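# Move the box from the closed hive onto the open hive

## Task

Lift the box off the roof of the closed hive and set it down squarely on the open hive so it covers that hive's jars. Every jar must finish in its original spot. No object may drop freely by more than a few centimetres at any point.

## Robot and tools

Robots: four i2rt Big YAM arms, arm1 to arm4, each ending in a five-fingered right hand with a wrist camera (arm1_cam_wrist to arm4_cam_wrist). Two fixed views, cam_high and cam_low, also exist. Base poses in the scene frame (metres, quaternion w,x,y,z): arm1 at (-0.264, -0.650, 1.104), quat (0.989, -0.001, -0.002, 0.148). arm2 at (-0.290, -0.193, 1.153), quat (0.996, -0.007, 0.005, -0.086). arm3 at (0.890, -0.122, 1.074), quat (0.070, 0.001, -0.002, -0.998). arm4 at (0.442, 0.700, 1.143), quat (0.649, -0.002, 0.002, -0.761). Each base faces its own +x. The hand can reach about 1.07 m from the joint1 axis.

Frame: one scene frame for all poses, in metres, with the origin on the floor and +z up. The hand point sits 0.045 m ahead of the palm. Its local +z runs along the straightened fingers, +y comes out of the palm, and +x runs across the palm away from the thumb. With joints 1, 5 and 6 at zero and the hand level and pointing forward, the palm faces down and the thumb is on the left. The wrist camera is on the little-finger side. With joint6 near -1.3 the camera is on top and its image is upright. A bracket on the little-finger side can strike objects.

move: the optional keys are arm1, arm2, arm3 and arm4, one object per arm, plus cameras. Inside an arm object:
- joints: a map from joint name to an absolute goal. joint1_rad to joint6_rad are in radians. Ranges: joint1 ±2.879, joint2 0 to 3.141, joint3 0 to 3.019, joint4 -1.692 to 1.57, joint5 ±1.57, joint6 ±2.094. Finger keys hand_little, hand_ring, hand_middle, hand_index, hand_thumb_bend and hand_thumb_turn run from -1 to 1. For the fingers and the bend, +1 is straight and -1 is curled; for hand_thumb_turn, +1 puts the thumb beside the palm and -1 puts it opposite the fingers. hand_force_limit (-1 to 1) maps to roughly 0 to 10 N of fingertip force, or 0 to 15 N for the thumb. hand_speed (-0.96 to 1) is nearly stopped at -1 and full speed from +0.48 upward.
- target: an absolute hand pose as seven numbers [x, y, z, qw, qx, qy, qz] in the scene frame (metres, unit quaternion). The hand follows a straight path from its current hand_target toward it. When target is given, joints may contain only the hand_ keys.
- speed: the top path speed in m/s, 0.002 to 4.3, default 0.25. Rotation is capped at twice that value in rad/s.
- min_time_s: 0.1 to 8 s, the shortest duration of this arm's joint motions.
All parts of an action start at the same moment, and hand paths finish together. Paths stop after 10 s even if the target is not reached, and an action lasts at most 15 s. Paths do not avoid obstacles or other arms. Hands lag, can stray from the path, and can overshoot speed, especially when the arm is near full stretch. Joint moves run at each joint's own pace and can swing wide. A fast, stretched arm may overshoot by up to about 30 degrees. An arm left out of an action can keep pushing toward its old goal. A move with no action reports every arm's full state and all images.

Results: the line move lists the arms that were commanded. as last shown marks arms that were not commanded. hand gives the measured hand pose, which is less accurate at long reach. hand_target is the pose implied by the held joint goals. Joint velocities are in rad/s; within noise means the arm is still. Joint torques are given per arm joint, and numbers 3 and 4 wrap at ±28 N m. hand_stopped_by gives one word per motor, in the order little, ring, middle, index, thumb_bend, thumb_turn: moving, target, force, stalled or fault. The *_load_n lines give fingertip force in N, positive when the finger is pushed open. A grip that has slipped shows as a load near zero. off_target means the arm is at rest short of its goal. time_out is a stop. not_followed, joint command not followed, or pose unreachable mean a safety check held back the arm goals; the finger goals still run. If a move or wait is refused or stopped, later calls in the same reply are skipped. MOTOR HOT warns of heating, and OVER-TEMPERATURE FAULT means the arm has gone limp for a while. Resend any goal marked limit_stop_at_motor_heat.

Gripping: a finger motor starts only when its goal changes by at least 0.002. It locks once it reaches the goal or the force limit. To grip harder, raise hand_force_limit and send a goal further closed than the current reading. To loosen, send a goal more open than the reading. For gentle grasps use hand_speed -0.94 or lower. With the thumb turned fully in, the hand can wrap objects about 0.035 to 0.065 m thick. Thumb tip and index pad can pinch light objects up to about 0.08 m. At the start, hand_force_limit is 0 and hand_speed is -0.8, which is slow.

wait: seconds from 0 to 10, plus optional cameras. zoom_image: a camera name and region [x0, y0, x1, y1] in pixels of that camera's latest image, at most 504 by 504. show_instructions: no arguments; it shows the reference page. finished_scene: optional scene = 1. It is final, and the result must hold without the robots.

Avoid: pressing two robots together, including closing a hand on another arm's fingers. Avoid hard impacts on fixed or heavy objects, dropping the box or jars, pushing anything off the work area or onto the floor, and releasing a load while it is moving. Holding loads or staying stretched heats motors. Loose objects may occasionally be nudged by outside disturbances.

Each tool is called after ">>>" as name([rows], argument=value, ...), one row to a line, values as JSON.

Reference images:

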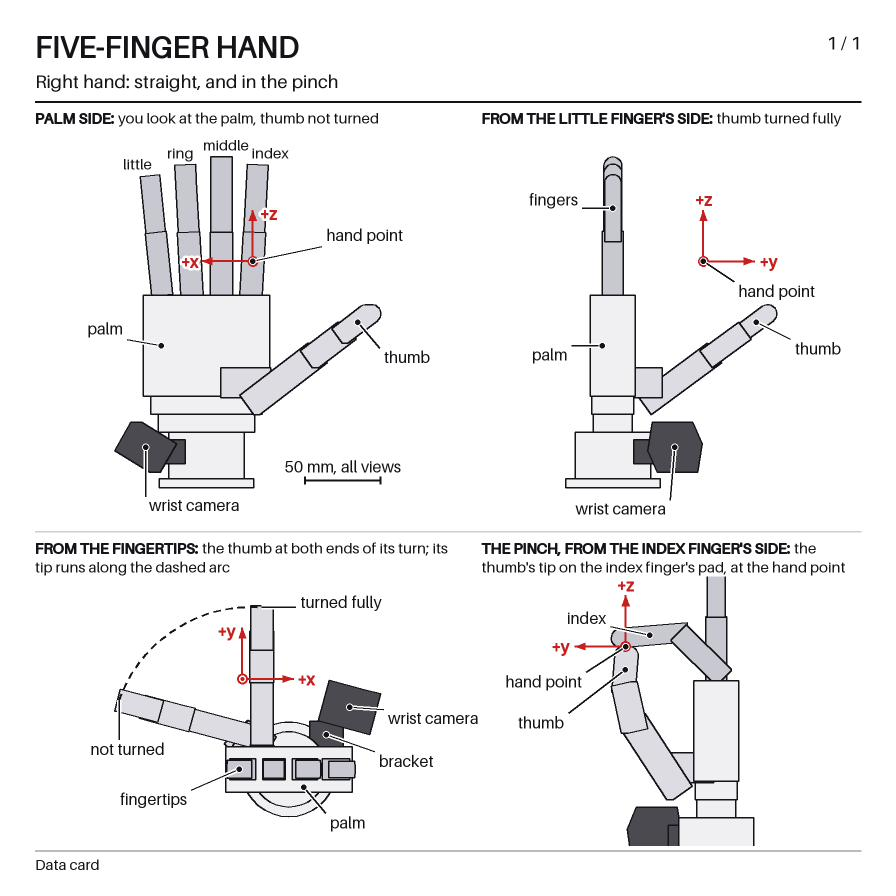

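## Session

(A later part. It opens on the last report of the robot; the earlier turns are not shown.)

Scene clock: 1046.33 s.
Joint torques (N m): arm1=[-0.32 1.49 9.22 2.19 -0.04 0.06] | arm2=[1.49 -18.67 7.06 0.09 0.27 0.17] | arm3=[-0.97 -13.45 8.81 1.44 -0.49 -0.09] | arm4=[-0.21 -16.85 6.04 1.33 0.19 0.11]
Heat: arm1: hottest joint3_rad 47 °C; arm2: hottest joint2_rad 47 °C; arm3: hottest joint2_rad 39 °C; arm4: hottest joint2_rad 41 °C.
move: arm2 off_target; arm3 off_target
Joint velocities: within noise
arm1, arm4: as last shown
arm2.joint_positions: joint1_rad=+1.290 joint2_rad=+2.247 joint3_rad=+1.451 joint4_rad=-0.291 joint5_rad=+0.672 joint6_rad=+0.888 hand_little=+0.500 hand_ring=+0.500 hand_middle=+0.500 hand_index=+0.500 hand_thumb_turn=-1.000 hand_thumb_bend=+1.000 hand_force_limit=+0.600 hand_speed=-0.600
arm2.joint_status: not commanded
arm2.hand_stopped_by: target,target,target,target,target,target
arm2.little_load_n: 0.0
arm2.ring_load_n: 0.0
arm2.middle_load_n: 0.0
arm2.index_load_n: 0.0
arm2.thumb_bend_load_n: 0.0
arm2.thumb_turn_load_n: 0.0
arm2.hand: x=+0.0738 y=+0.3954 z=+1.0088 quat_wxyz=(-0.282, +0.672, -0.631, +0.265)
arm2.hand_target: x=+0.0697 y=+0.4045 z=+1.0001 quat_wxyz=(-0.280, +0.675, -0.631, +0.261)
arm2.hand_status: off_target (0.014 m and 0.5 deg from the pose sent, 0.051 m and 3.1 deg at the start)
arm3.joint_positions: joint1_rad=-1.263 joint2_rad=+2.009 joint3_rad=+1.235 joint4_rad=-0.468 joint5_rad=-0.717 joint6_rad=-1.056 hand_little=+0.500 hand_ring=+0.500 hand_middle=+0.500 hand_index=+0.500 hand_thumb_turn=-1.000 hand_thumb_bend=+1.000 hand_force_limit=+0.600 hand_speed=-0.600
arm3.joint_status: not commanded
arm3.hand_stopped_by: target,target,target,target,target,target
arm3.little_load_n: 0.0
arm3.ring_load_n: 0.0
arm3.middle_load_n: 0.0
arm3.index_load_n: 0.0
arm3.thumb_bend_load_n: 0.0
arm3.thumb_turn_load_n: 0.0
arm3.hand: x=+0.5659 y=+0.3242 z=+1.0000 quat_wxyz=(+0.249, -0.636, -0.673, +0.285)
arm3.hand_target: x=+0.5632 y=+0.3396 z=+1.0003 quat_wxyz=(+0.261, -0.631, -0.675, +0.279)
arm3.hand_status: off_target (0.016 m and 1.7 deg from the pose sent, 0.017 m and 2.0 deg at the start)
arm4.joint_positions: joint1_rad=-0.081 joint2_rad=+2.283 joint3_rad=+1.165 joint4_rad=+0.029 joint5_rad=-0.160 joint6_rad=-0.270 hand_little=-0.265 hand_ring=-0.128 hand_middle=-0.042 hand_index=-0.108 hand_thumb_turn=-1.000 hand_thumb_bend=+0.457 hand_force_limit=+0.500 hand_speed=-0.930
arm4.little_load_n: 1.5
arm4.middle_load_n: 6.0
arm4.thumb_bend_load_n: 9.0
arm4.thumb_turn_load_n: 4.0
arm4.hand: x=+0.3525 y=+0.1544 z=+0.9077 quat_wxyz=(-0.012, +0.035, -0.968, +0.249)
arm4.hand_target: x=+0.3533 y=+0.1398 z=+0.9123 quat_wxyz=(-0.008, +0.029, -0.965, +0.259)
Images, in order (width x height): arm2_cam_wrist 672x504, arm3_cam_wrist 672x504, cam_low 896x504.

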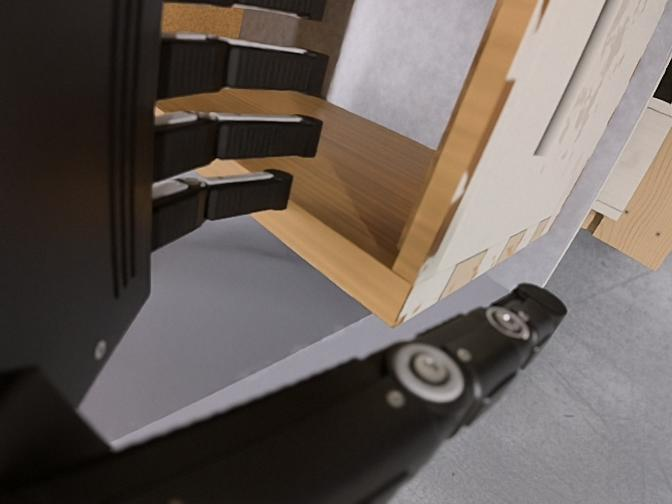

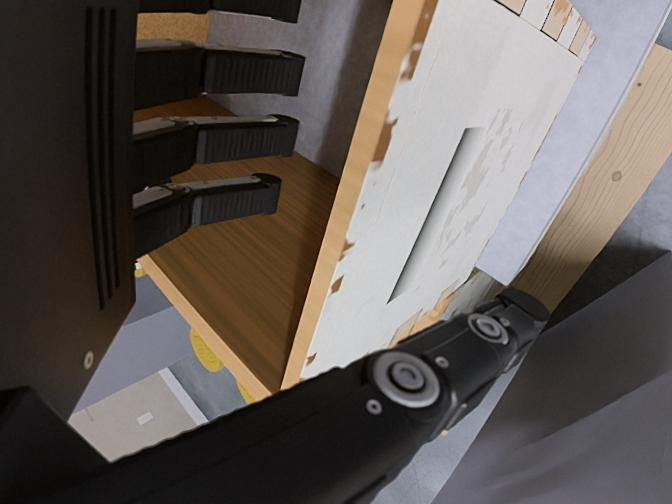

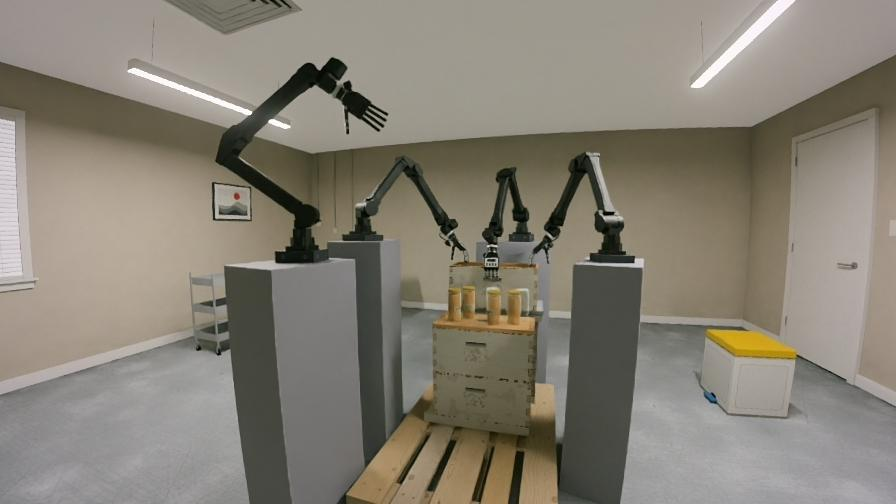

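>>> move(arm2={"target": [0.063, 0.393, 0.955, 0.2794, -0.6746, 0.6313, -0.2615], "speed": 0.08}, arm3={"target": [0.556, 0.331, 0.960, 0.2615, -0.6313, -0.6746, 0.2794], "speed": 0.08}, cameras=["arm2_cam_wrist", "arm3_cam_wrist", "cam_low"])

>>> zoom_image(camera="cam_low", region=[440, 200, 560, 320])

Scene clock: 1054.03 s.
Joint torques (N m): arm1=[-0.73 1.67 9.2 2.25 -0.03 0.03] | arm2=[1.49 -15.56 3.89 1.2 -0.1 0.19] | arm3=[0.38 -13.86 6.38 1.54 -0.33 0.11] | arm4=[-0.5 -16.56 6.01 1.37 0.23 0.11]
Heat: arm1: hottest joint3_rad 47 °C; arm2: hottest joint2_rad 46 °C; arm3: hottest joint2_rad 39 °C; arm4: hottest joint2_rad 40 °C.
move: arm2 off_target; arm3 done
Joint velocities: within noise
arm1, arm4: as last shown
arm2.joint_positions: joint1_rad=+1.290 joint2_rad=+2.266 joint3_rad=+1.451 joint4_rad=-0.222 joint5_rad=+0.684 joint6_rad=+0.889 hand_little=+0.500 hand_ring=+0.500 hand_middle=+0.500 hand_index=+0.500 hand_thumb_turn=-1.000 hand_thumb_bend=+1.000 hand_force_limit=+0.600 hand_speed=-0.600
arm2.joint_status: not commanded
arm2.hand_stopped_by: target,target,target,target,target,target
arm2.little_load_n: 0.0
arm2.ring_load_n: 0.0
arm2.middle_load_n: 0.0
arm2.index_load_n: -1.0
arm2.thumb_bend_load_n: 0.0
arm2.thumb_turn_load_n: 0.0
arm2.hand: x=+0.0808 y=+0.4046 z=+1.0050 quat_wxyz=(-0.305, +0.660, -0.634, +0.263)
arm2.hand_target: x=+0.0620 y=+0.3900 z=+0.9577 quat_wxyz=(-0.279, +0.674, -0.631, +0.262)
arm2.hand_status: off_target (0.054 m and 3.4 deg from the pose sent, 0.055 m and 0.5 deg at the start)
arm3.joint_positions: joint1_rad=-1.263 joint2_rad=+2.077 joint3_rad=+1.235 joint4_rad=-0.360 joint5_rad=-0.715 joint6_rad=-1.052 hand_little=+0.500 hand_ring=+0.500 hand_middle=+0.500 hand_index=+0.500 hand_thumb_turn=-1.000 hand_thumb_bend=+1.000 hand_force_limit=+0.600 hand_speed=-0.600
arm3.joint_status: not commanded
arm3.hand_stopped_by: target,target,target,target,target,target
arm3.little_load_n: 0.0
arm3.ring_load_n: -0.5
arm3.middle_load_n: 0.0
arm3.index_load_n: 0.0
arm3.thumb_bend_load_n: 0.0
arm3.thumb_turn_load_n: 0.0
arm3.hand: x=+0.5610 y=+0.3350 z=+0.9676 quat_wxyz=(+0.265, -0.631, -0.674, +0.277)
arm3.hand_target: x=+0.5561 y=+0.3309 z=+0.9602 quat_wxyz=(+0.261, -0.631, -0.675, +0.279)
arm3.hand_status: done (0.010 m and 0.5 deg from the pose sent, 0.042 m and 1.7 deg at the start)
arm4.joint_positions: joint1_rad=-0.081 joint2_rad=+2.283 joint3_rad=+1.165 joint4_rad=+0.027 joint5_rad=-0.162 joint6_rad=-0.272 hand_little=-0.265 hand_ring=-0.128 hand_middle=-0.042 hand_index=-0.108 hand_thumb_turn=-1.000 hand_thumb_bend=+0.457 hand_force_limit=+0.500 hand_speed=-0.930
arm4.little_load_n: 1.0
arm4.ring_load_n: 6.0
arm4.thumb_bend_load_n: 12.0
arm4.thumb_turn_load_n: 5.5
arm4.hand: x=+0.3528 y=+0.1550 z=+0.9076 quat_wxyz=(-0.013, +0.036, -0.968, +0.249)
arm4.hand_target: x=+0.3533 y=+0.1397 z=+0.9123 quat_wxyz=(-0.008, +0.030, -0.965, +0.259)
Images, in order (width x height): arm2_cam_wrist 672x504, arm3_cam_wrist 672x504, cam_low 896x504.

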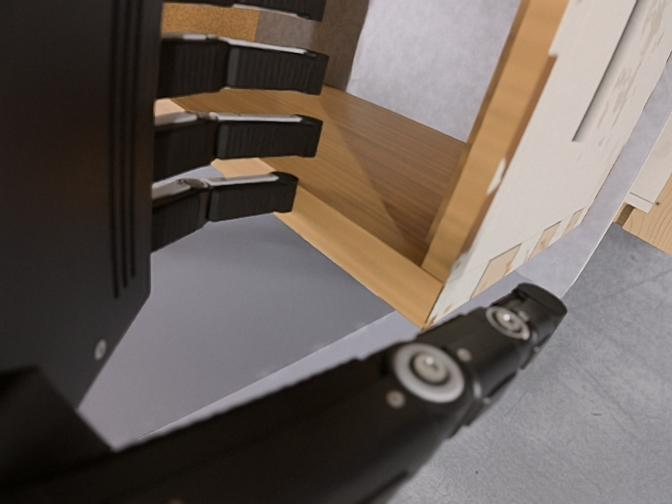

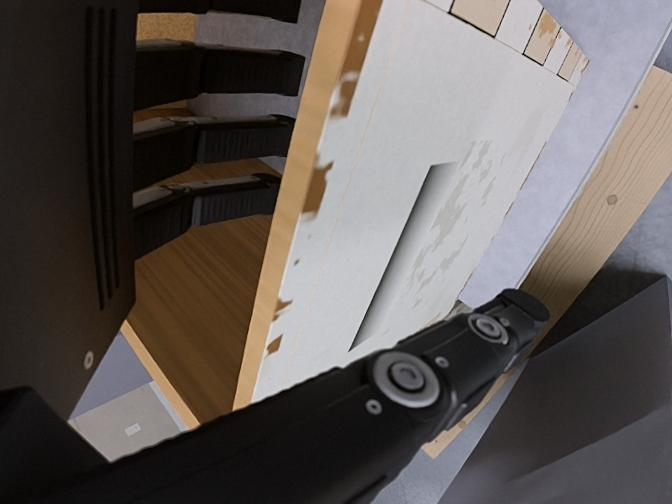

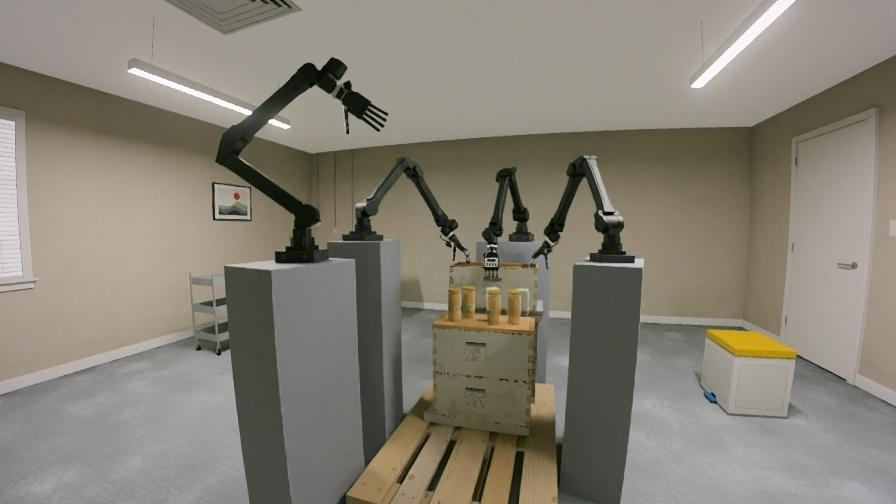

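Scaled by 4.200 from the camera's image (finer frame: 1280x720).

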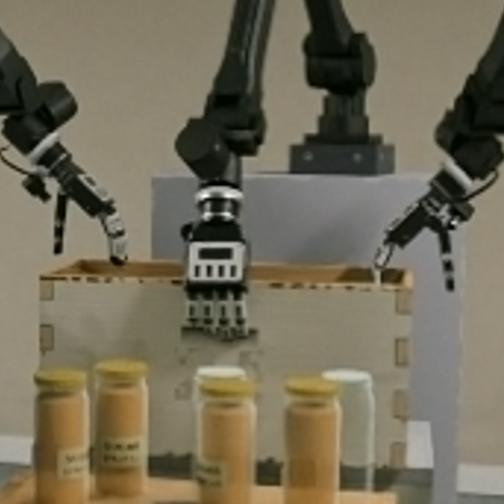

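>>> move(arm2={"target": [0.068, 0.395, 1.04, 0.2794, -0.6746, 0.6313, -0.2615], "speed": 0.1})

>>> move(arm2={"target": [0.065, 0.374, 1.01, 0.2794, -0.6746, 0.6313, -0.2615], "speed": 0.1}, cameras=["arm2_cam_wrist"])

Scene clock: 1058.90 s.
Joint torques (N m): arm1=[-0.56 1.79 9.26 2.24 -0.03 0.04] | arm2=[1.14 -21.77 4.71 0.2 0.31 0.06] | arm3=[0.38 -13.92 6.37 1.54 -0.33 0.11] | arm4=[0.15 -16.62 5.86 1.48 0.24 0.11]
Heat: arm1: hottest joint3_rad 47 °C; arm2: hottest joint2_rad 46 °C; arm3: hottest joint2_rad 39 °C; arm4: hottest joint2_rad 40 °C.
move: arm2 done
Joint velocities: within noise
arm1, arm3: as last shown
arm2.joint_positions: joint1_rad=+1.290 joint2_rad=+2.200 joint3_rad=+1.446 joint4_rad=-0.343 joint5_rad=+0.670 joint6_rad=+0.893 hand_little=+0.500 hand_ring=+0.500 hand_middle=+0.500 hand_index=+0.500 hand_thumb_turn=-1.000 hand_thumb_bend=+1.000 hand_force_limit=+0.600 hand_speed=-0.600
arm2.joint_status: not commanded
arm2.hand_stopped_by: target,target,target,target,target,target
arm2.little_load_n: 0.0
arm2.ring_load_n: 0.0
arm2.middle_load_n: 0.0
arm2.index_load_n: 0.0
arm2.thumb_bend_load_n: -0.5
arm2.thumb_turn_load_n: 0.0
arm2.hand: x=+0.0722 y=+0.3932 z=+1.0324 quat_wxyz=(-0.278, +0.673, -0.632, +0.264)
arm2.hand_target: x=+0.0680 y=+0.3951 z=+1.0399 quat_wxyz=(-0.279, +0.675, -0.631, +0.261)
arm2.hand_status: done (0.009 m and 0.4 deg from the pose sent, 0.038 m and 3.4 deg at the start)
arm3.joint_positions: joint1_rad=-1.263 joint2_rad=+2.077 joint3_rad=+1.235 joint4_rad=-0.360 joint5_rad=-0.715 joint6_rad=-1.051 hand_little=+0.500 hand_ring=+0.500 hand_middle=+0.500 hand_index=+0.500 hand_thumb_turn=-1.000 hand_thumb_bend=+1.000 hand_force_limit=+0.600 hand_speed=-0.600
arm3.ring_load_n: 0.0
arm3.index_load_n: -0.5
arm3.hand: x=+0.5609 y=+0.3350 z=+0.9676 quat_wxyz=(+0.265, -0.631, -0.674, +0.277)
arm3.hand_target: x=+0.5561 y=+0.3308 z=+0.9602 quat_wxyz=(+0.261, -0.631, -0.675, +0.279)
arm4.joint_positions: joint1_rad=-0.081 joint2_rad=+2.283 joint3_rad=+1.165 joint4_rad=+0.027 joint5_rad=-0.161 joint6_rad=-0.272 hand_little=-0.265 hand_ring=-0.128 hand_middle=-0.042 hand_index=-0.108 hand_thumb_turn=-1.000 hand_thumb_bend=+0.457 hand_force_limit=+0.500 hand_speed=-0.930
arm4.joint_status: not commanded
arm4.hand_stopped_by: force,force,force,force,force,target
arm4.little_load_n: 1.5
arm4.ring_load_n: 7.0
arm4.middle_load_n: 6.5
arm4.index_load_n: 8.5
arm4.thumb_bend_load_n: 8.5
arm4.thumb_turn_load_n: 4.0
arm4.hand: x=+0.3527 y=+0.1550 z=+0.9076 quat_wxyz=(-0.013, +0.036, -0.968, +0.249)
arm4.hand_target: x=+0.3533 y=+0.1398 z=+0.9123 quat_wxyz=(-0.008, +0.030, -0.965, +0.259)
arm4.hand_status: not commanded
pictures: none

Scene clock: 1059.93 s.
Joint torques (N m): arm1=[-0.56 1.79 9.25 2.22 -0.03 0.04] | arm2=[0.32 -19.72 4.25 1.22 0.29 -0.07] | arm3=[0.38 -13.92 6.38 1.55 -0.33 0.11] | arm4=[-0.67 -17.03 5.9 1.39 0.23 0.14]
Heat: arm1: hottest joint3_rad 47 °C; arm2: hottest joint2_rad 46 °C; arm3: hottest joint2_rad 39 °C; arm4: hottest joint2_rad 40 °C.
move: arm2 done
Joint velocities: within noise
arm1, arm3, arm4: as last shown
arm2.joint_positions: joint1_rad=+1.290 joint2_rad=+2.200 joint3_rad=+1.374 joint4_rad=-0.269 joint5_rad=+0.665 joint6_rad=+0.893 hand_little=+0.500 hand_ring=+0.500 hand_middle=+0.500 hand_index=+0.500 hand_thumb_turn=-1.000 hand_thumb_bend=+1.000 hand_force_limit=+0.600 hand_speed=-0.600
arm2.joint_status: not commanded
arm2.hand_stopped_by: target,target,target,target,target,target
arm2.little_load_n: 0.0
arm2.ring_load_n: 0.0
arm2.middle_load_n: 0.0
arm2.index_load_n: 0.0
arm2.thumb_bend_load_n: 0.0
arm2.thumb_turn_load_n: 0.0
arm2.hand: x=+0.0629 y=+0.3763 z=+1.0133 quat_wxyz=(-0.279, +0.673, -0.633, +0.262)
arm2.hand_target: x=+0.0650 y=+0.3740 z=+1.0100 quat_wxyz=(-0.279, +0.675, -0.631, +0.262)
arm2.hand_status: done (0.005 m and 0.2 deg from the pose sent, 0.030 m and 0.4 deg at the start)
arm3.index_load_n: 0.0
arm4.thumb_bend_load_n: 9.0
arm4.thumb_turn_load_n: 4.5
Images, in order (width x height): arm2_cam_wrist 672x504.

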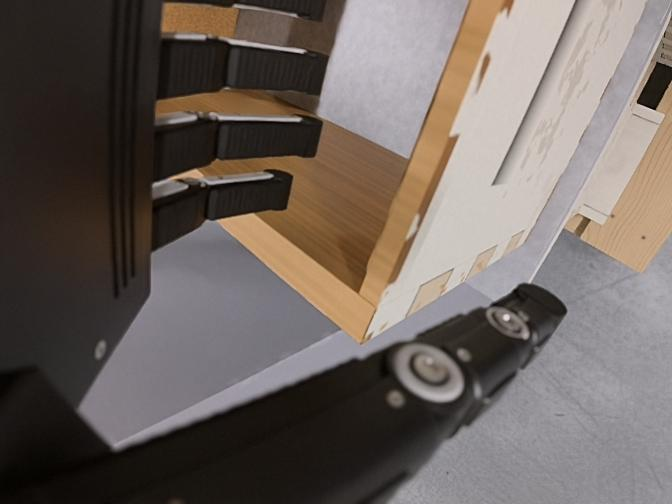

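>>> move(arm2={"target": [0.067, 0.379, 0.948, 0.2794, -0.6746, 0.6313, -0.2615], "speed": 0.08}, arm3={"target": [0.554, 0.327, 0.949, 0.2615, -0.6313, -0.6746, 0.2794], "speed": 0.08}, cameras=["arm2_cam_wrist", "arm3_cam_wrist", "cam_low"])

>>> zoom_image(camera="cam_low", region=[440, 200, 560, 320])

Scene clock: 1067.03 s.
Joint torques (N m): arm1=[-0.79 1.55 9.25 2.14 -0.05 0.04] | arm2=[0.26 -19.25 6.23 1.16 0.3 -0.06] | arm3=[0.67 -13.57 5.86 1.57 -0.31 0.11] | arm4=[-0.73 -16.73 5.96 1.4 0.21 0.08]
Heat: arm1: hottest joint3_rad 47 °C; arm2: hottest joint2_rad 45 °C; arm3: hottest joint2_rad 39 °C; arm4: hottest joint2_rad 40 °C.
move: arm2 off_target; arm3 off_target
Joint velocities: within noise
arm1, arm4: as last shown
arm2.joint_positions: joint1_rad=+1.290 joint2_rad=+2.325 joint3_rad=+1.378 joint4_rad=-0.176 joint5_rad=+0.665 joint6_rad=+0.893 hand_little=+0.500 hand_ring=+0.500 hand_middle=+0.500 hand_index=+0.500 hand_thumb_turn=-1.000 hand_thumb_bend=+1.000 hand_force_limit=+0.600 hand_speed=-0.600
arm2.joint_status: not commanded
arm2.hand_stopped_by: target,target,target,target,target,target
arm2.little_load_n: 0.0
arm2.ring_load_n: 0.0
arm2.middle_load_n: 0.0
arm2.index_load_n: 0.0
arm2.thumb_bend_load_n: 0.0
arm2.thumb_turn_load_n: 0.0
arm2.hand: x=+0.0573 y=+0.3653 z=+0.9451 quat_wxyz=(-0.267, +0.678, -0.631, +0.265)
arm2.hand_target: x=+0.0668 y=+0.3785 z=+0.9485 quat_wxyz=(-0.279, +0.674, -0.631, +0.262)
arm2.hand_status: off_target (0.017 m and 1.6 deg from the pose sent, 0.065 m and 0.2 deg at the start)
arm3.joint_positions: joint1_rad=-1.261 joint2_rad=+2.089 joint3_rad=+1.230 joint4_rad=-0.327 joint5_rad=-0.713 joint6_rad=-1.044 hand_little=+0.500 hand_ring=+0.500 hand_middle=+0.500 hand_index=+0.500 hand_thumb_turn=-1.000 hand_thumb_bend=+1.000 hand_force_limit=+0.600 hand_speed=-0.600
arm3.joint_status: not commanded
arm3.hand_stopped_by: target,target,target,target,target,target
arm3.little_load_n: 0.0
arm3.ring_load_n: 0.0
arm3.middle_load_n: 0.0
arm3.index_load_n: 0.0
arm3.thumb_bend_load_n: 0.0
arm3.thumb_turn_load_n: 0.0
arm3.hand: x=+0.5593 y=+0.3360 z=+0.9606 quat_wxyz=(+0.270, -0.631, -0.673, +0.275)
arm3.hand_target: x=+0.5543 y=+0.3268 z=+0.9493 quat_wxyz=(+0.261, -0.631, -0.675, +0.279)
arm3.hand_status: off_target (0.016 m and 1.1 deg from the pose sent, 0.021 m and 0.5 deg at the start)
arm4.thumb_bend_load_n: 8.5
Images, in order (width x height): arm2_cam_wrist 672x504, arm3_cam_wrist 672x504, cam_low 896x504.

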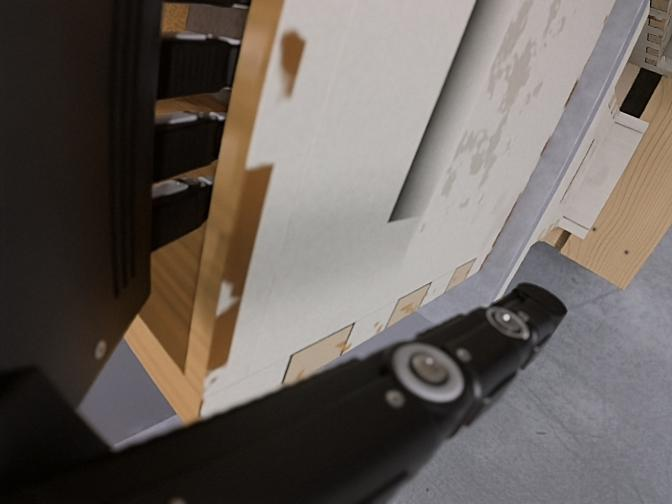

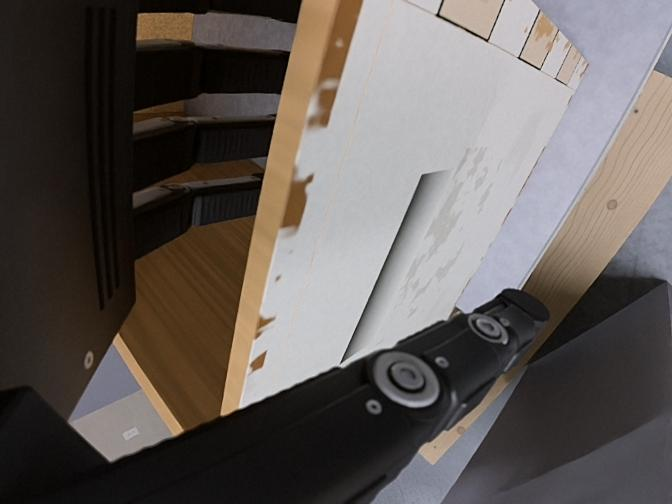

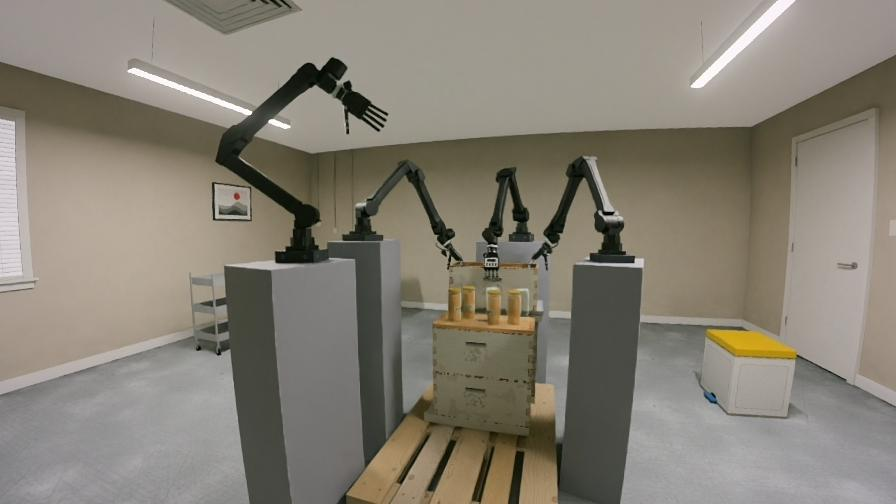

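Scaled by 4.200 from the camera's image (finer frame: 1280x720).

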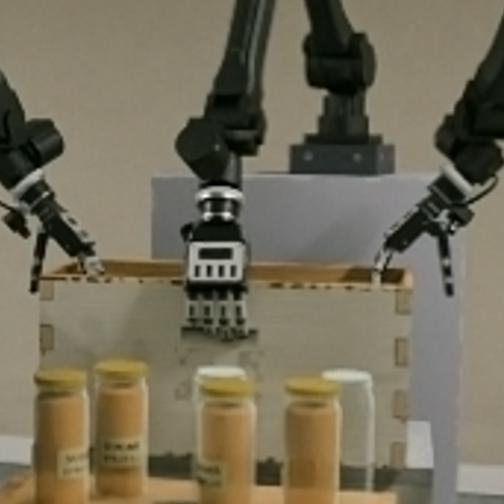

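>>> move(arm2={"target": [0.077, 0.390, 0.952, 0.2794, -0.6746, 0.6313, -0.2615], "speed": 0.05})

>>> move(arm2={"joints": {"hand_force_limit": -0.6, "hand_speed": -0.92, "hand_index": -0.5, "hand_middle": -0.5, "hand_ring": -0.5, "hand_little": -0.5, "hand_thumb_bend": -0.5}}, arm3={"joints": {"hand_force_limit": -0.6, "hand_speed": -0.92, "hand_index": -0.5, "hand_middle": -0.5, "hand_ring": -0.5, "hand_little": -0.5, "hand_thumb_bend": -0.5}}, cameras=["arm2_cam_wrist", "arm3_cam_wrist", "cam_low"])

Scene clock: 1073.37 s.
Joint torques (N m): arm1=[-0.38 1.9 9.21 2.21 -0.04 0.03] | arm2=[-0.21 -18.84 6.49 0.21 0.29 -0.11] | arm3=[0.79 -13.51 5.9 1.57 -0.32 0.11] | arm4=[-0.97 -16.32 6.12 1.43 0.23 0.16]
Heat: arm1: hottest joint3_rad 47 °C; arm2: hottest joint2_rad 45 °C; arm3: hottest joint2_rad 39 °C; arm4: hottest joint2_rad 40 °C.
move: arm2 off_target
Joint velocities: within noise
arm1, arm3, arm4: as last shown
arm2.joint_positions: joint1_rad=+1.290 joint2_rad=+2.331 joint3_rad=+1.429 joint4_rad=-0.181 joint5_rad=+0.662 joint6_rad=+0.890 hand_little=+0.500 hand_ring=+0.500 hand_middle=+0.500 hand_index=+0.500 hand_thumb_turn=-1.000 hand_thumb_bend=+1.000 hand_force_limit=+0.600 hand_speed=-0.600
arm2.joint_status: not commanded
arm2.hand_stopped_by: target,target,target,target,target,target
arm2.little_load_n: 0.0
arm2.ring_load_n: 0.0
arm2.middle_load_n: 0.0
arm2.index_load_n: 0.0
arm2.thumb_bend_load_n: 0.0
arm2.thumb_turn_load_n: 0.0
arm2.hand: x=+0.0677 y=+0.3878 z=+0.9572 quat_wxyz=(-0.284, +0.673, -0.632, +0.259)
arm2.hand_target: x=+0.0769 y=+0.3897 z=+0.9522 quat_wxyz=(-0.280, +0.674, -0.631, +0.261)
arm2.hand_status: off_target (0.011 m and 0.6 deg from the pose sent, 0.032 m and 1.6 deg at the start)
arm4.ring_load_n: 6.5
arm4.thumb_turn_load_n: 4.0
pictures: none

Scene clock: 1080.63 s.
Joint torques (N m): arm1=[-0.56 1.85 9.21 2.18 -0.04 0.06] | arm2=[0.32 -19.08 6.43 0.23 0.34 -0.06] | arm3=[0.21 -13.63 5.89 1.36 -0.3 0.11] | arm4=[-0.26 -16.21 5.94 1.44 0.22 0.1]
Heat: arm1: hottest joint3_rad 47 °C; arm2: hottest joint2_rad 45 °C; arm3: hottest joint2_rad 39 °C; arm4: hottest joint2_rad 40 °C.
move: arm2 off_target; arm3 off_target
Joint velocities: within noise
arm1, arm4: as last shown
arm1.thumb_turn_load_n: 0.5
arm2.joint_positions: joint1_rad=+1.285 joint2_rad=+2.332 joint3_rad=+1.429 joint4_rad=-0.181 joint5_rad=+0.661 joint6_rad=+0.885 hand_little=-0.142 hand_ring=-0.045 hand_middle=+0.030 hand_index=-0.015 hand_thumb_turn=-1.000 hand_thumb_bend=+0.323 hand_force_limit=-0.600 hand_speed=-0.920
arm2.joint_status: hand_little off_target (ended at -0.142, target -0.500); hand_ring off_target (ended at -0.045, target -0.500); hand_middle off_target (ended at +0.030, target -0.500); hand_index off_target (ended at -0.015, target -0.500); hand_thumb_bend off_target (ended at +0.323, target -0.500); the others done
arm2.hand_stopped_by: force,force,force,force,force,target
arm2.little_load_n: 2.0
arm2.ring_load_n: 0.0
arm2.middle_load_n: 0.0
arm2.index_load_n: 0.0
arm2.thumb_bend_load_n: 2.5
arm2.thumb_turn_load_n: 0.5
arm2.hand: x=+0.0702 y=+0.3859 z=+0.9566 quat_wxyz=(-0.282, +0.673, -0.632, +0.260)
arm2.hand_target: x=+0.0767 y=+0.3897 z=+0.9521 quat_wxyz=(-0.280, +0.674, -0.631, +0.261)
arm2.hand_status: not commanded
arm3.joint_positions: joint1_rad=-1.254 joint2_rad=+2.090 joint3_rad=+1.230 joint4_rad=-0.322 joint5_rad=-0.713 joint6_rad=-1.043 hand_little=-0.075 hand_ring=+0.023 hand_middle=+0.097 hand_index=+0.082 hand_thumb_turn=-1.000 hand_thumb_bend=+0.204 hand_force_limit=-0.600 hand_speed=-0.920
arm3.joint_status: hand_little off_target (ended at -0.075, target -0.500); hand_ring off_target (ended at +0.023, target -0.500); hand_middle off_target (ended at +0.097, target -0.500); hand_index off_target (ended at +0.082, target -0.500); hand_thumb_bend off_target (ended at +0.204, target -0.500); the others done
arm3.hand_stopped_by: force,force,force,force,force,target
arm3.little_load_n: 2.5
arm3.ring_load_n: 0.0
arm3.middle_load_n: 0.0
arm3.index_load_n: 0.0
arm3.thumb_bend_load_n: 3.5
arm3.thumb_turn_load_n: 0.5
arm3.hand: x=+0.5556 y=+0.3344 z=+0.9602 quat_wxyz=(+0.271, -0.628, -0.676, +0.276)
arm3.hand_target: x=+0.5545 y=+0.3269 z=+0.9492 quat_wxyz=(+0.261, -0.631, -0.675, +0.279)
arm3.hand_status: not commanded
arm4.joint_positions: joint1_rad=-0.081 joint2_rad=+2.283 joint3_rad=+1.165 joint4_rad=+0.028 joint5_rad=-0.161 joint6_rad=-0.272 hand_little=-0.265 hand_ring=-0.128 hand_middle=-0.042 hand_index=-0.108 hand_thumb_turn=-1.000 hand_thumb_bend=+0.457 hand_force_limit=+0.500 hand_speed=-0.930
arm4.little_load_n: 2.0
arm4.ring_load_n: 7.0
arm4.thumb_bend_load_n: 8.0
arm4.thumb_turn_load_n: 3.5
arm4.hand: x=+0.3526 y=+0.1548 z=+0.9076 quat_wxyz=(-0.012, +0.036, -0.968, +0.249)
arm4.hand_target: x=+0.3533 y=+0.1397 z=+0.9123 quat_wxyz=(-0.008, +0.030, -0.965, +0.259)
Images, in order (width x height): arm2_cam_wrist 672x504, arm3_cam_wrist 672x504, cam_low 896x504.

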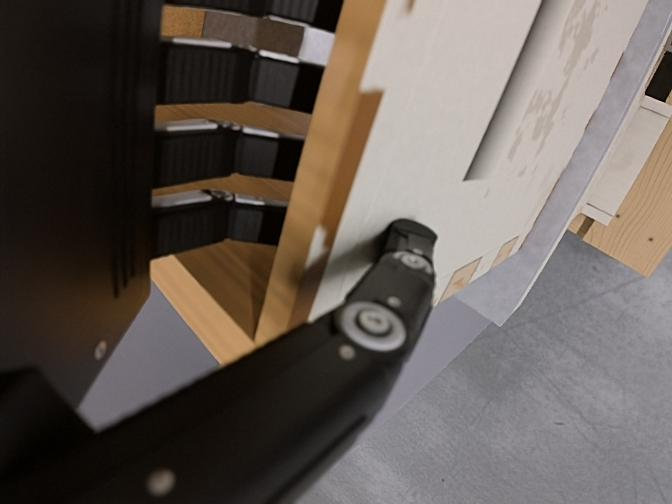

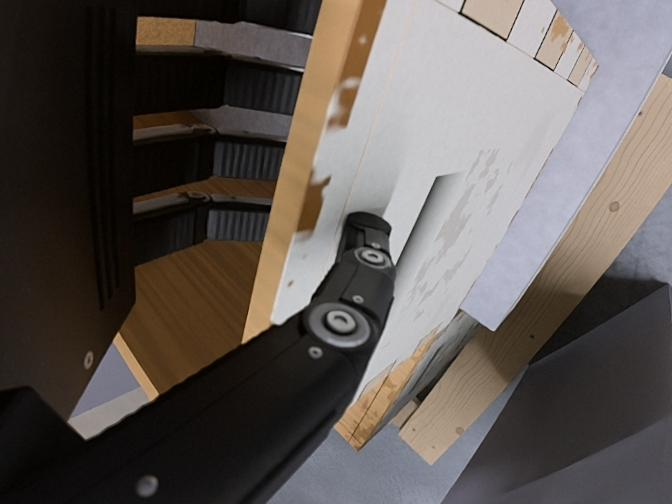

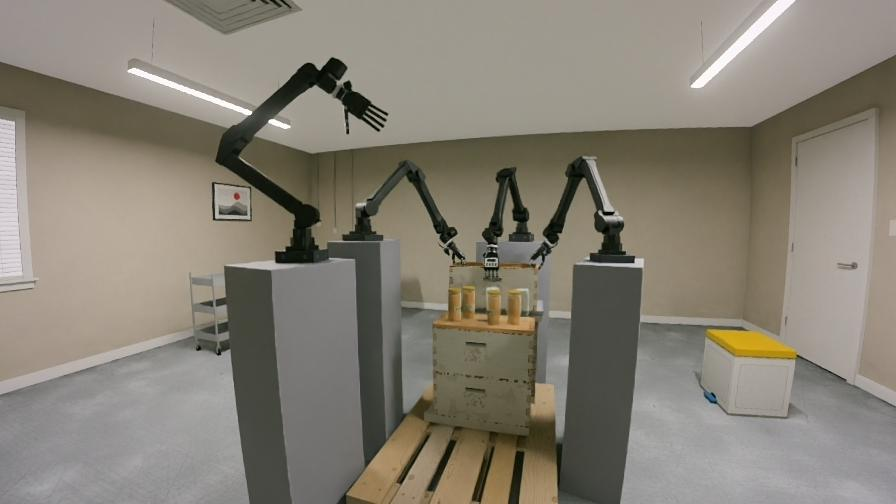

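>>> move(arm2={"joints": {"hand_force_limit": 0.2, "hand_index": -0.6, "hand_middle": -0.6, "hand_ring": -0.6, "hand_little": -0.6, "hand_thumb_bend": -0.6}}, arm3={"joints": {"hand_force_limit": 0.2, "hand_index": -0.6, "hand_middle": -0.6, "hand_ring": -0.6, "hand_little": -0.6, "hand_thumb_bend": -0.6}}, arm4={"joints": {"hand_force_limit": 0.6, "hand_index": -0.75, "hand_middle": -0.75, "hand_ring": -0.75, "hand_little": -0.75, "hand_thumb_bend": -0.85}})

>>> move(arm2={"joints": {"hand_force_limit": 0.8, "hand_index": -0.65, "hand_middle": -0.65, "hand_ring": -0.65, "hand_little": -0.65, "hand_thumb_bend": -0.65}}, arm3={"joints": {"hand_force_limit": 0.8, "hand_index": -0.65, "hand_middle": -0.65, "hand_ring": -0.65, "hand_little": -0.65, "hand_thumb_bend": -0.65}}, arm4={"joints": {"hand_force_limit": 0.8, "hand_index": -0.78, "hand_middle": -0.78, "hand_ring": -0.78, "hand_little": -0.78, "hand_thumb_bend": -0.88}}, cameras=["arm2_cam_wrist", "arm3_cam_wrist", "arm4_cam_wrist"])

Scene clock: 1089.00 s.
Joint torques (N m): arm1=[-0.56 1.38 9.22 2.22 -0.03 0.04] | arm2=[0.32 -19.02 6.37 0.18 0.32 -0.03] | arm3=[0.09 -13.63 5.9 1.29 -0.24 0.11] | arm4=[-0.56 -16.62 6 1.36 0.27 0.19]
Heat: arm1: hottest joint3_rad 47 °C; arm2: hottest joint2_rad 44 °C; arm3: hottest joint2_rad 40 °C; arm4: hottest joint2_rad 40 °C.
move: arm2 off_target; arm3 off_target; arm4 off_target
Joint velocities: within noise
arm1.joint_positions: joint1_rad=+0.192 joint2_rad=+0.641 joint3_rad=+1.392 joint4_rad=-1.295 joint5_rad=-0.166 joint6_rad=-1.304 hand_little=+1.000 hand_ring=+1.000 hand_middle=+1.000 hand_index=+1.000 hand_thumb_turn=+1.000 hand_thumb_bend=+1.000 hand_force_limit=+0.000 hand_speed=-0.800
arm1.joint_status: not commanded
arm1.hand_stopped_by: target,target,target,target,target,target
arm1.little_load_n: 0.0
arm1.ring_load_n: -0.5
arm1.middle_load_n: 0.0
arm1.index_load_n: 0.0
arm1.thumb_bend_load_n: 0.0
arm1.thumb_turn_load_n: 0.0
arm1.hand: x=-0.0388 y=-0.5485 z=+1.5957 quat_wxyz=(-0.247, +0.857, +0.137, +0.430)
arm1.hand_target: x=-0.0395 y=-0.5488 z=+1.6077 quat_wxyz=(-0.251, +0.850, +0.138, +0.441)
arm1.hand_status: not commanded
arm2.joint_positions: joint1_rad=+1.284 joint2_rad=+2.332 joint3_rad=+1.430 joint4_rad=-0.181 joint5_rad=+0.661 joint6_rad=+0.882 hand_little=-0.163 hand_ring=-0.072 hand_middle=-0.027 hand_index=-0.057 hand_thumb_turn=-1.000 hand_thumb_bend=+0.314 hand_force_limit=+0.200 hand_speed=-0.920
arm2.joint_status: hand_little off_target (ended at -0.163, target -0.600); hand_ring off_target (ended at -0.072, target -0.600); hand_middle off_target (ended at -0.027, target -0.600); hand_index off_target (ended at -0.057, target -0.600); hand_thumb_bend off_target (ended at +0.314, target -0.600); the others done
arm2.hand_stopped_by: force,force,force,force,force,target
arm2.little_load_n: 2.0
arm2.ring_load_n: 2.5
arm2.middle_load_n: 6.5
arm2.index_load_n: 4.5
arm2.thumb_bend_load_n: 11.5
arm2.thumb_turn_load_n: 1.0
arm2.hand: x=+0.0712 y=+0.3858 z=+0.9569 quat_wxyz=(-0.282, +0.673, -0.632, +0.260)
arm2.hand_target: x=+0.0769 y=+0.3896 z=+0.9521 quat_wxyz=(-0.280, +0.674, -0.631, +0.261)
arm2.hand_status: not commanded
arm3.joint_positions: joint1_rad=-1.253 joint2_rad=+2.090 joint3_rad=+1.230 joint4_rad=-0.321 joint5_rad=-0.715 joint6_rad=-1.043 hand_little=-0.088 hand_ring=+0.003 hand_middle=+0.055 hand_index=+0.048 hand_thumb_turn=-1.000 hand_thumb_bend=+0.196 hand_force_limit=+0.200 hand_speed=-0.920
arm3.joint_status: hand_little off_target (ended at -0.088, target -0.600); hand_ring off_target (ended at +0.003, target -0.600); hand_middle off_target (ended at +0.055, target -0.600); hand_index off_target (ended at +0.048, target -0.600); hand_thumb_bend off_target (ended at +0.196, target -0.600); the others done
arm3.hand_stopped_by: force,force,force,force,force,target
arm3.little_load_n: 1.0
arm3.ring_load_n: 3.0
arm3.middle_load_n: 7.0
arm3.index_load_n: 6.0
arm3.thumb_bend_load_n: 12.0
arm3.thumb_turn_load_n: 2.0
arm3.hand: x=+0.5547 y=+0.3341 z=+0.9602 quat_wxyz=(+0.271, -0.627, -0.676, +0.277)
arm3.hand_target: x=+0.5543 y=+0.3268 z=+0.9494 quat_wxyz=(+0.261, -0.631, -0.675, +0.279)
arm3.hand_status: not commanded
arm4.joint_positions: joint1_rad=-0.081 joint2_rad=+2.283 joint3_rad=+1.165 joint4_rad=+0.029 joint5_rad=-0.163 joint6_rad=-0.275 hand_little=-0.289 hand_ring=-0.132 hand_middle=-0.046 hand_index=-0.107 hand_thumb_turn=-1.000 hand_thumb_bend=+0.385 hand_force_limit=+0.600 hand_speed=-0.930
arm4.joint_status: hand_little off_target (ended at -0.289, target -0.750); hand_ring off_target (ended at -0.132, target -0.750); hand_middle off_target (ended at -0.046, target -0.750); hand_index off_target (ended at -0.107, target -0.750); hand_thumb_bend off_target (ended at +0.385, target -0.850); the others done
arm4.hand_stopped_by: force,force,force,force,force,target
arm4.little_load_n: 9.0
arm4.ring_load_n: 9.0
arm4.middle_load_n: 8.5
arm4.index_load_n: 9.5
arm4.thumb_bend_load_n: 11.5
arm4.thumb_turn_load_n: 5.0
arm4.hand: x=+0.3526 y=+0.1545 z=+0.9078 quat_wxyz=(-0.013, +0.037, -0.967, +0.250)
arm4.hand_target: x=+0.3533 y=+0.1398 z=+0.9123 quat_wxyz=(-0.008, +0.029, -0.965, +0.259)
arm4.hand_status: not commanded
pictures: none

Scene clock: 1089.67 s.
Joint torques (N m): arm1=[-0.73 1.61 9.24 2.15 -0.03 0.05] | arm2=[0.44 -19.19 6.23 0.21 0.3 0.02] | arm3=[0.03 -13.74 5.89 1.29 -0.15 0.11] | arm4=[-0.26 -16.56 6.01 1.07 0.27 0.19]
Heat: arm1: hottest joint3_rad 47 °C; arm2: hottest joint2_rad 44 °C; arm3: hottest joint2_rad 40 °C; arm4: hottest joint2_rad 40 °C.
move: arm2 off_target; arm3 off_target; arm4 off_target
Joint velocities: within noise
arm1: as last shown
arm1.ring_load_n: 0.0
arm2.joint_positions: joint1_rad=+1.281 joint2_rad=+2.333 joint3_rad=+1.432 joint4_rad=-0.181 joint5_rad=+0.662 joint6_rad=+0.877 hand_little=-0.220 hand_ring=-0.121 hand_middle=-0.047 hand_index=-0.099 hand_thumb_turn=-1.000 hand_thumb_bend=+0.316 hand_force_limit=+0.800 hand_speed=-0.920
arm2.joint_status: hand_little off_target (ended at -0.220, target -0.650); hand_ring off_target (ended at -0.121, target -0.650); hand_middle off_target (ended at -0.047, target -0.650); hand_index off_target (ended at -0.099, target -0.650); hand_thumb_bend off_target (ended at +0.316, target -0.650); the others done
arm2.hand_stopped_by: force,force,force,force,force,target
arm2.little_load_n: 8.5
arm2.ring_load_n: 9.0
arm2.middle_load_n: 3.0
arm2.index_load_n: 8.5
arm2.thumb_bend_load_n: 22.5
arm2.thumb_turn_load_n: 2.0
arm2.hand: x=+0.0731 y=+0.3850 z=+0.9568 quat_wxyz=(-0.281, +0.674, -0.631, +0.262)
arm2.hand_target: x=+0.0768 y=+0.3897 z=+0.9522 quat_wxyz=(-0.280, +0.674, -0.631, +0.261)
arm2.hand_status: not commanded
arm3.joint_positions: joint1_rad=-1.251 joint2_rad=+2.091 joint3_rad=+1.230 joint4_rad=-0.321 joint5_rad=-0.717 joint6_rad=-1.043 hand_little=-0.123 hand_ring=-0.024 hand_middle=+0.043 hand_index=+0.028 hand_thumb_turn=-1.000 hand_thumb_bend=+0.200 hand_force_limit=+0.800 hand_speed=-0.920
arm3.joint_status: hand_little off_target (ended at -0.123, target -0.650); hand_ring off_target (ended at -0.024, target -0.650); hand_middle off_target (ended at +0.043, target -0.650); hand_index off_target (ended at +0.028, target -0.650); hand_thumb_bend off_target (ended at +0.200, target -0.650); the others done
arm3.hand_stopped_by: force,force,force,force,force,target
arm3.little_load_n: 9.0
arm3.ring_load_n: 8.5
arm3.middle_load_n: 5.0
arm3.index_load_n: 8.0
arm3.thumb_bend_load_n: 19.5
arm3.thumb_turn_load_n: 3.0
arm3.hand: x=+0.5537 y=+0.3332 z=+0.9602 quat_wxyz=(+0.271, -0.626, -0.676, +0.278)
arm3.hand_target: x=+0.5543 y=+0.3268 z=+0.9493 quat_wxyz=(+0.261, -0.631, -0.675, +0.279)
arm3.hand_status: not commanded
arm4.joint_positions: joint1_rad=-0.081 joint2_rad=+2.283 joint3_rad=+1.165 joint4_rad=+0.031 joint5_rad=-0.163 joint6_rad=-0.275 hand_little=-0.289 hand_ring=-0.136 hand_middle=-0.050 hand_index=-0.107 hand_thumb_turn=-1.000 hand_thumb_bend=+0.368 hand_force_limit=+0.800 hand_speed=-0.930
arm4.joint_status: hand_little off_target (ended at -0.289, target -0.780); hand_ring off_target (ended at -0.136, target -0.780); hand_middle off_target (ended at -0.050, target -0.780); hand_index off_target (ended at -0.107, target -0.780); hand_thumb_bend off_target (ended at +0.368, target -0.880); the others done
arm4.hand_stopped_by: force,force,force,force,force,target
arm4.little_load_n: 9.5
arm4.ring_load_n: 10.5
arm4.middle_load_n: 10.0
arm4.index_load_n: 9.5
arm4.thumb_bend_load_n: 13.5
arm4.thumb_turn_load_n: 5.0
arm4.hand: x=+0.3525 y=+0.1540 z=+0.9079 quat_wxyz=(-0.012, +0.037, -0.967, +0.251)
arm4.hand_target: x=+0.3533 y=+0.1397 z=+0.9124 quat_wxyz=(-0.008, +0.029, -0.965, +0.259)
arm4.hand_status: not commanded
Images, in order (width x height): arm2_cam_wrist 672x504, arm3_cam_wrist 672x504, arm4_cam_wrist 672x504.

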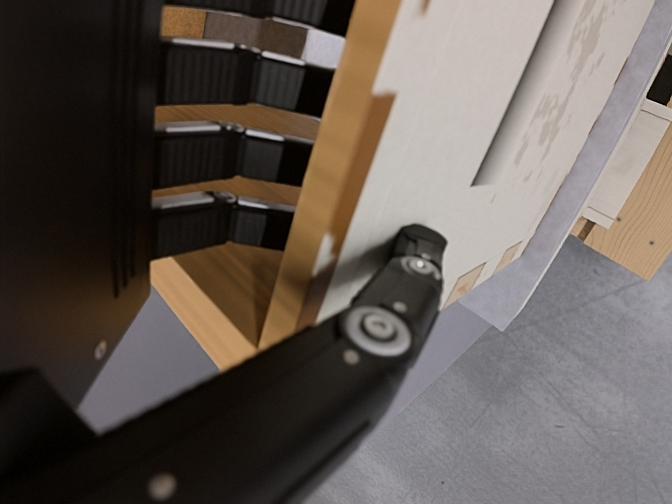

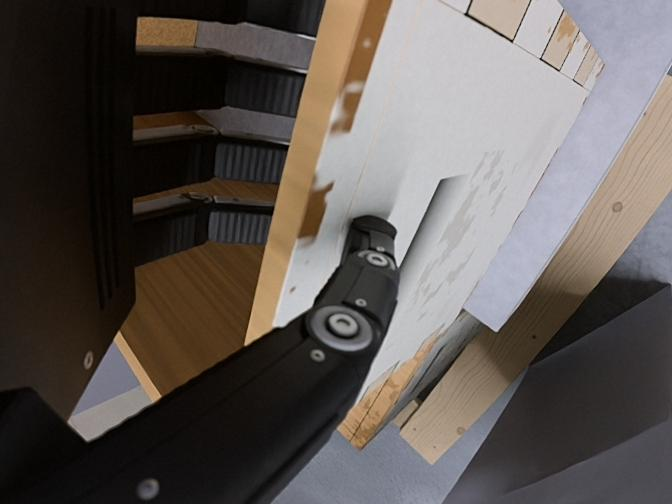

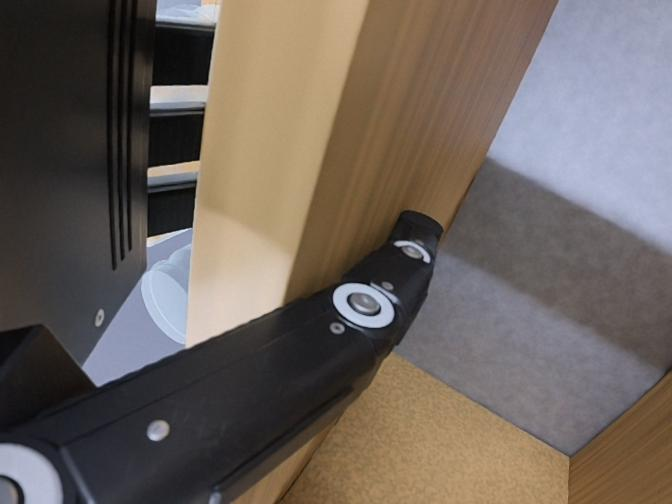

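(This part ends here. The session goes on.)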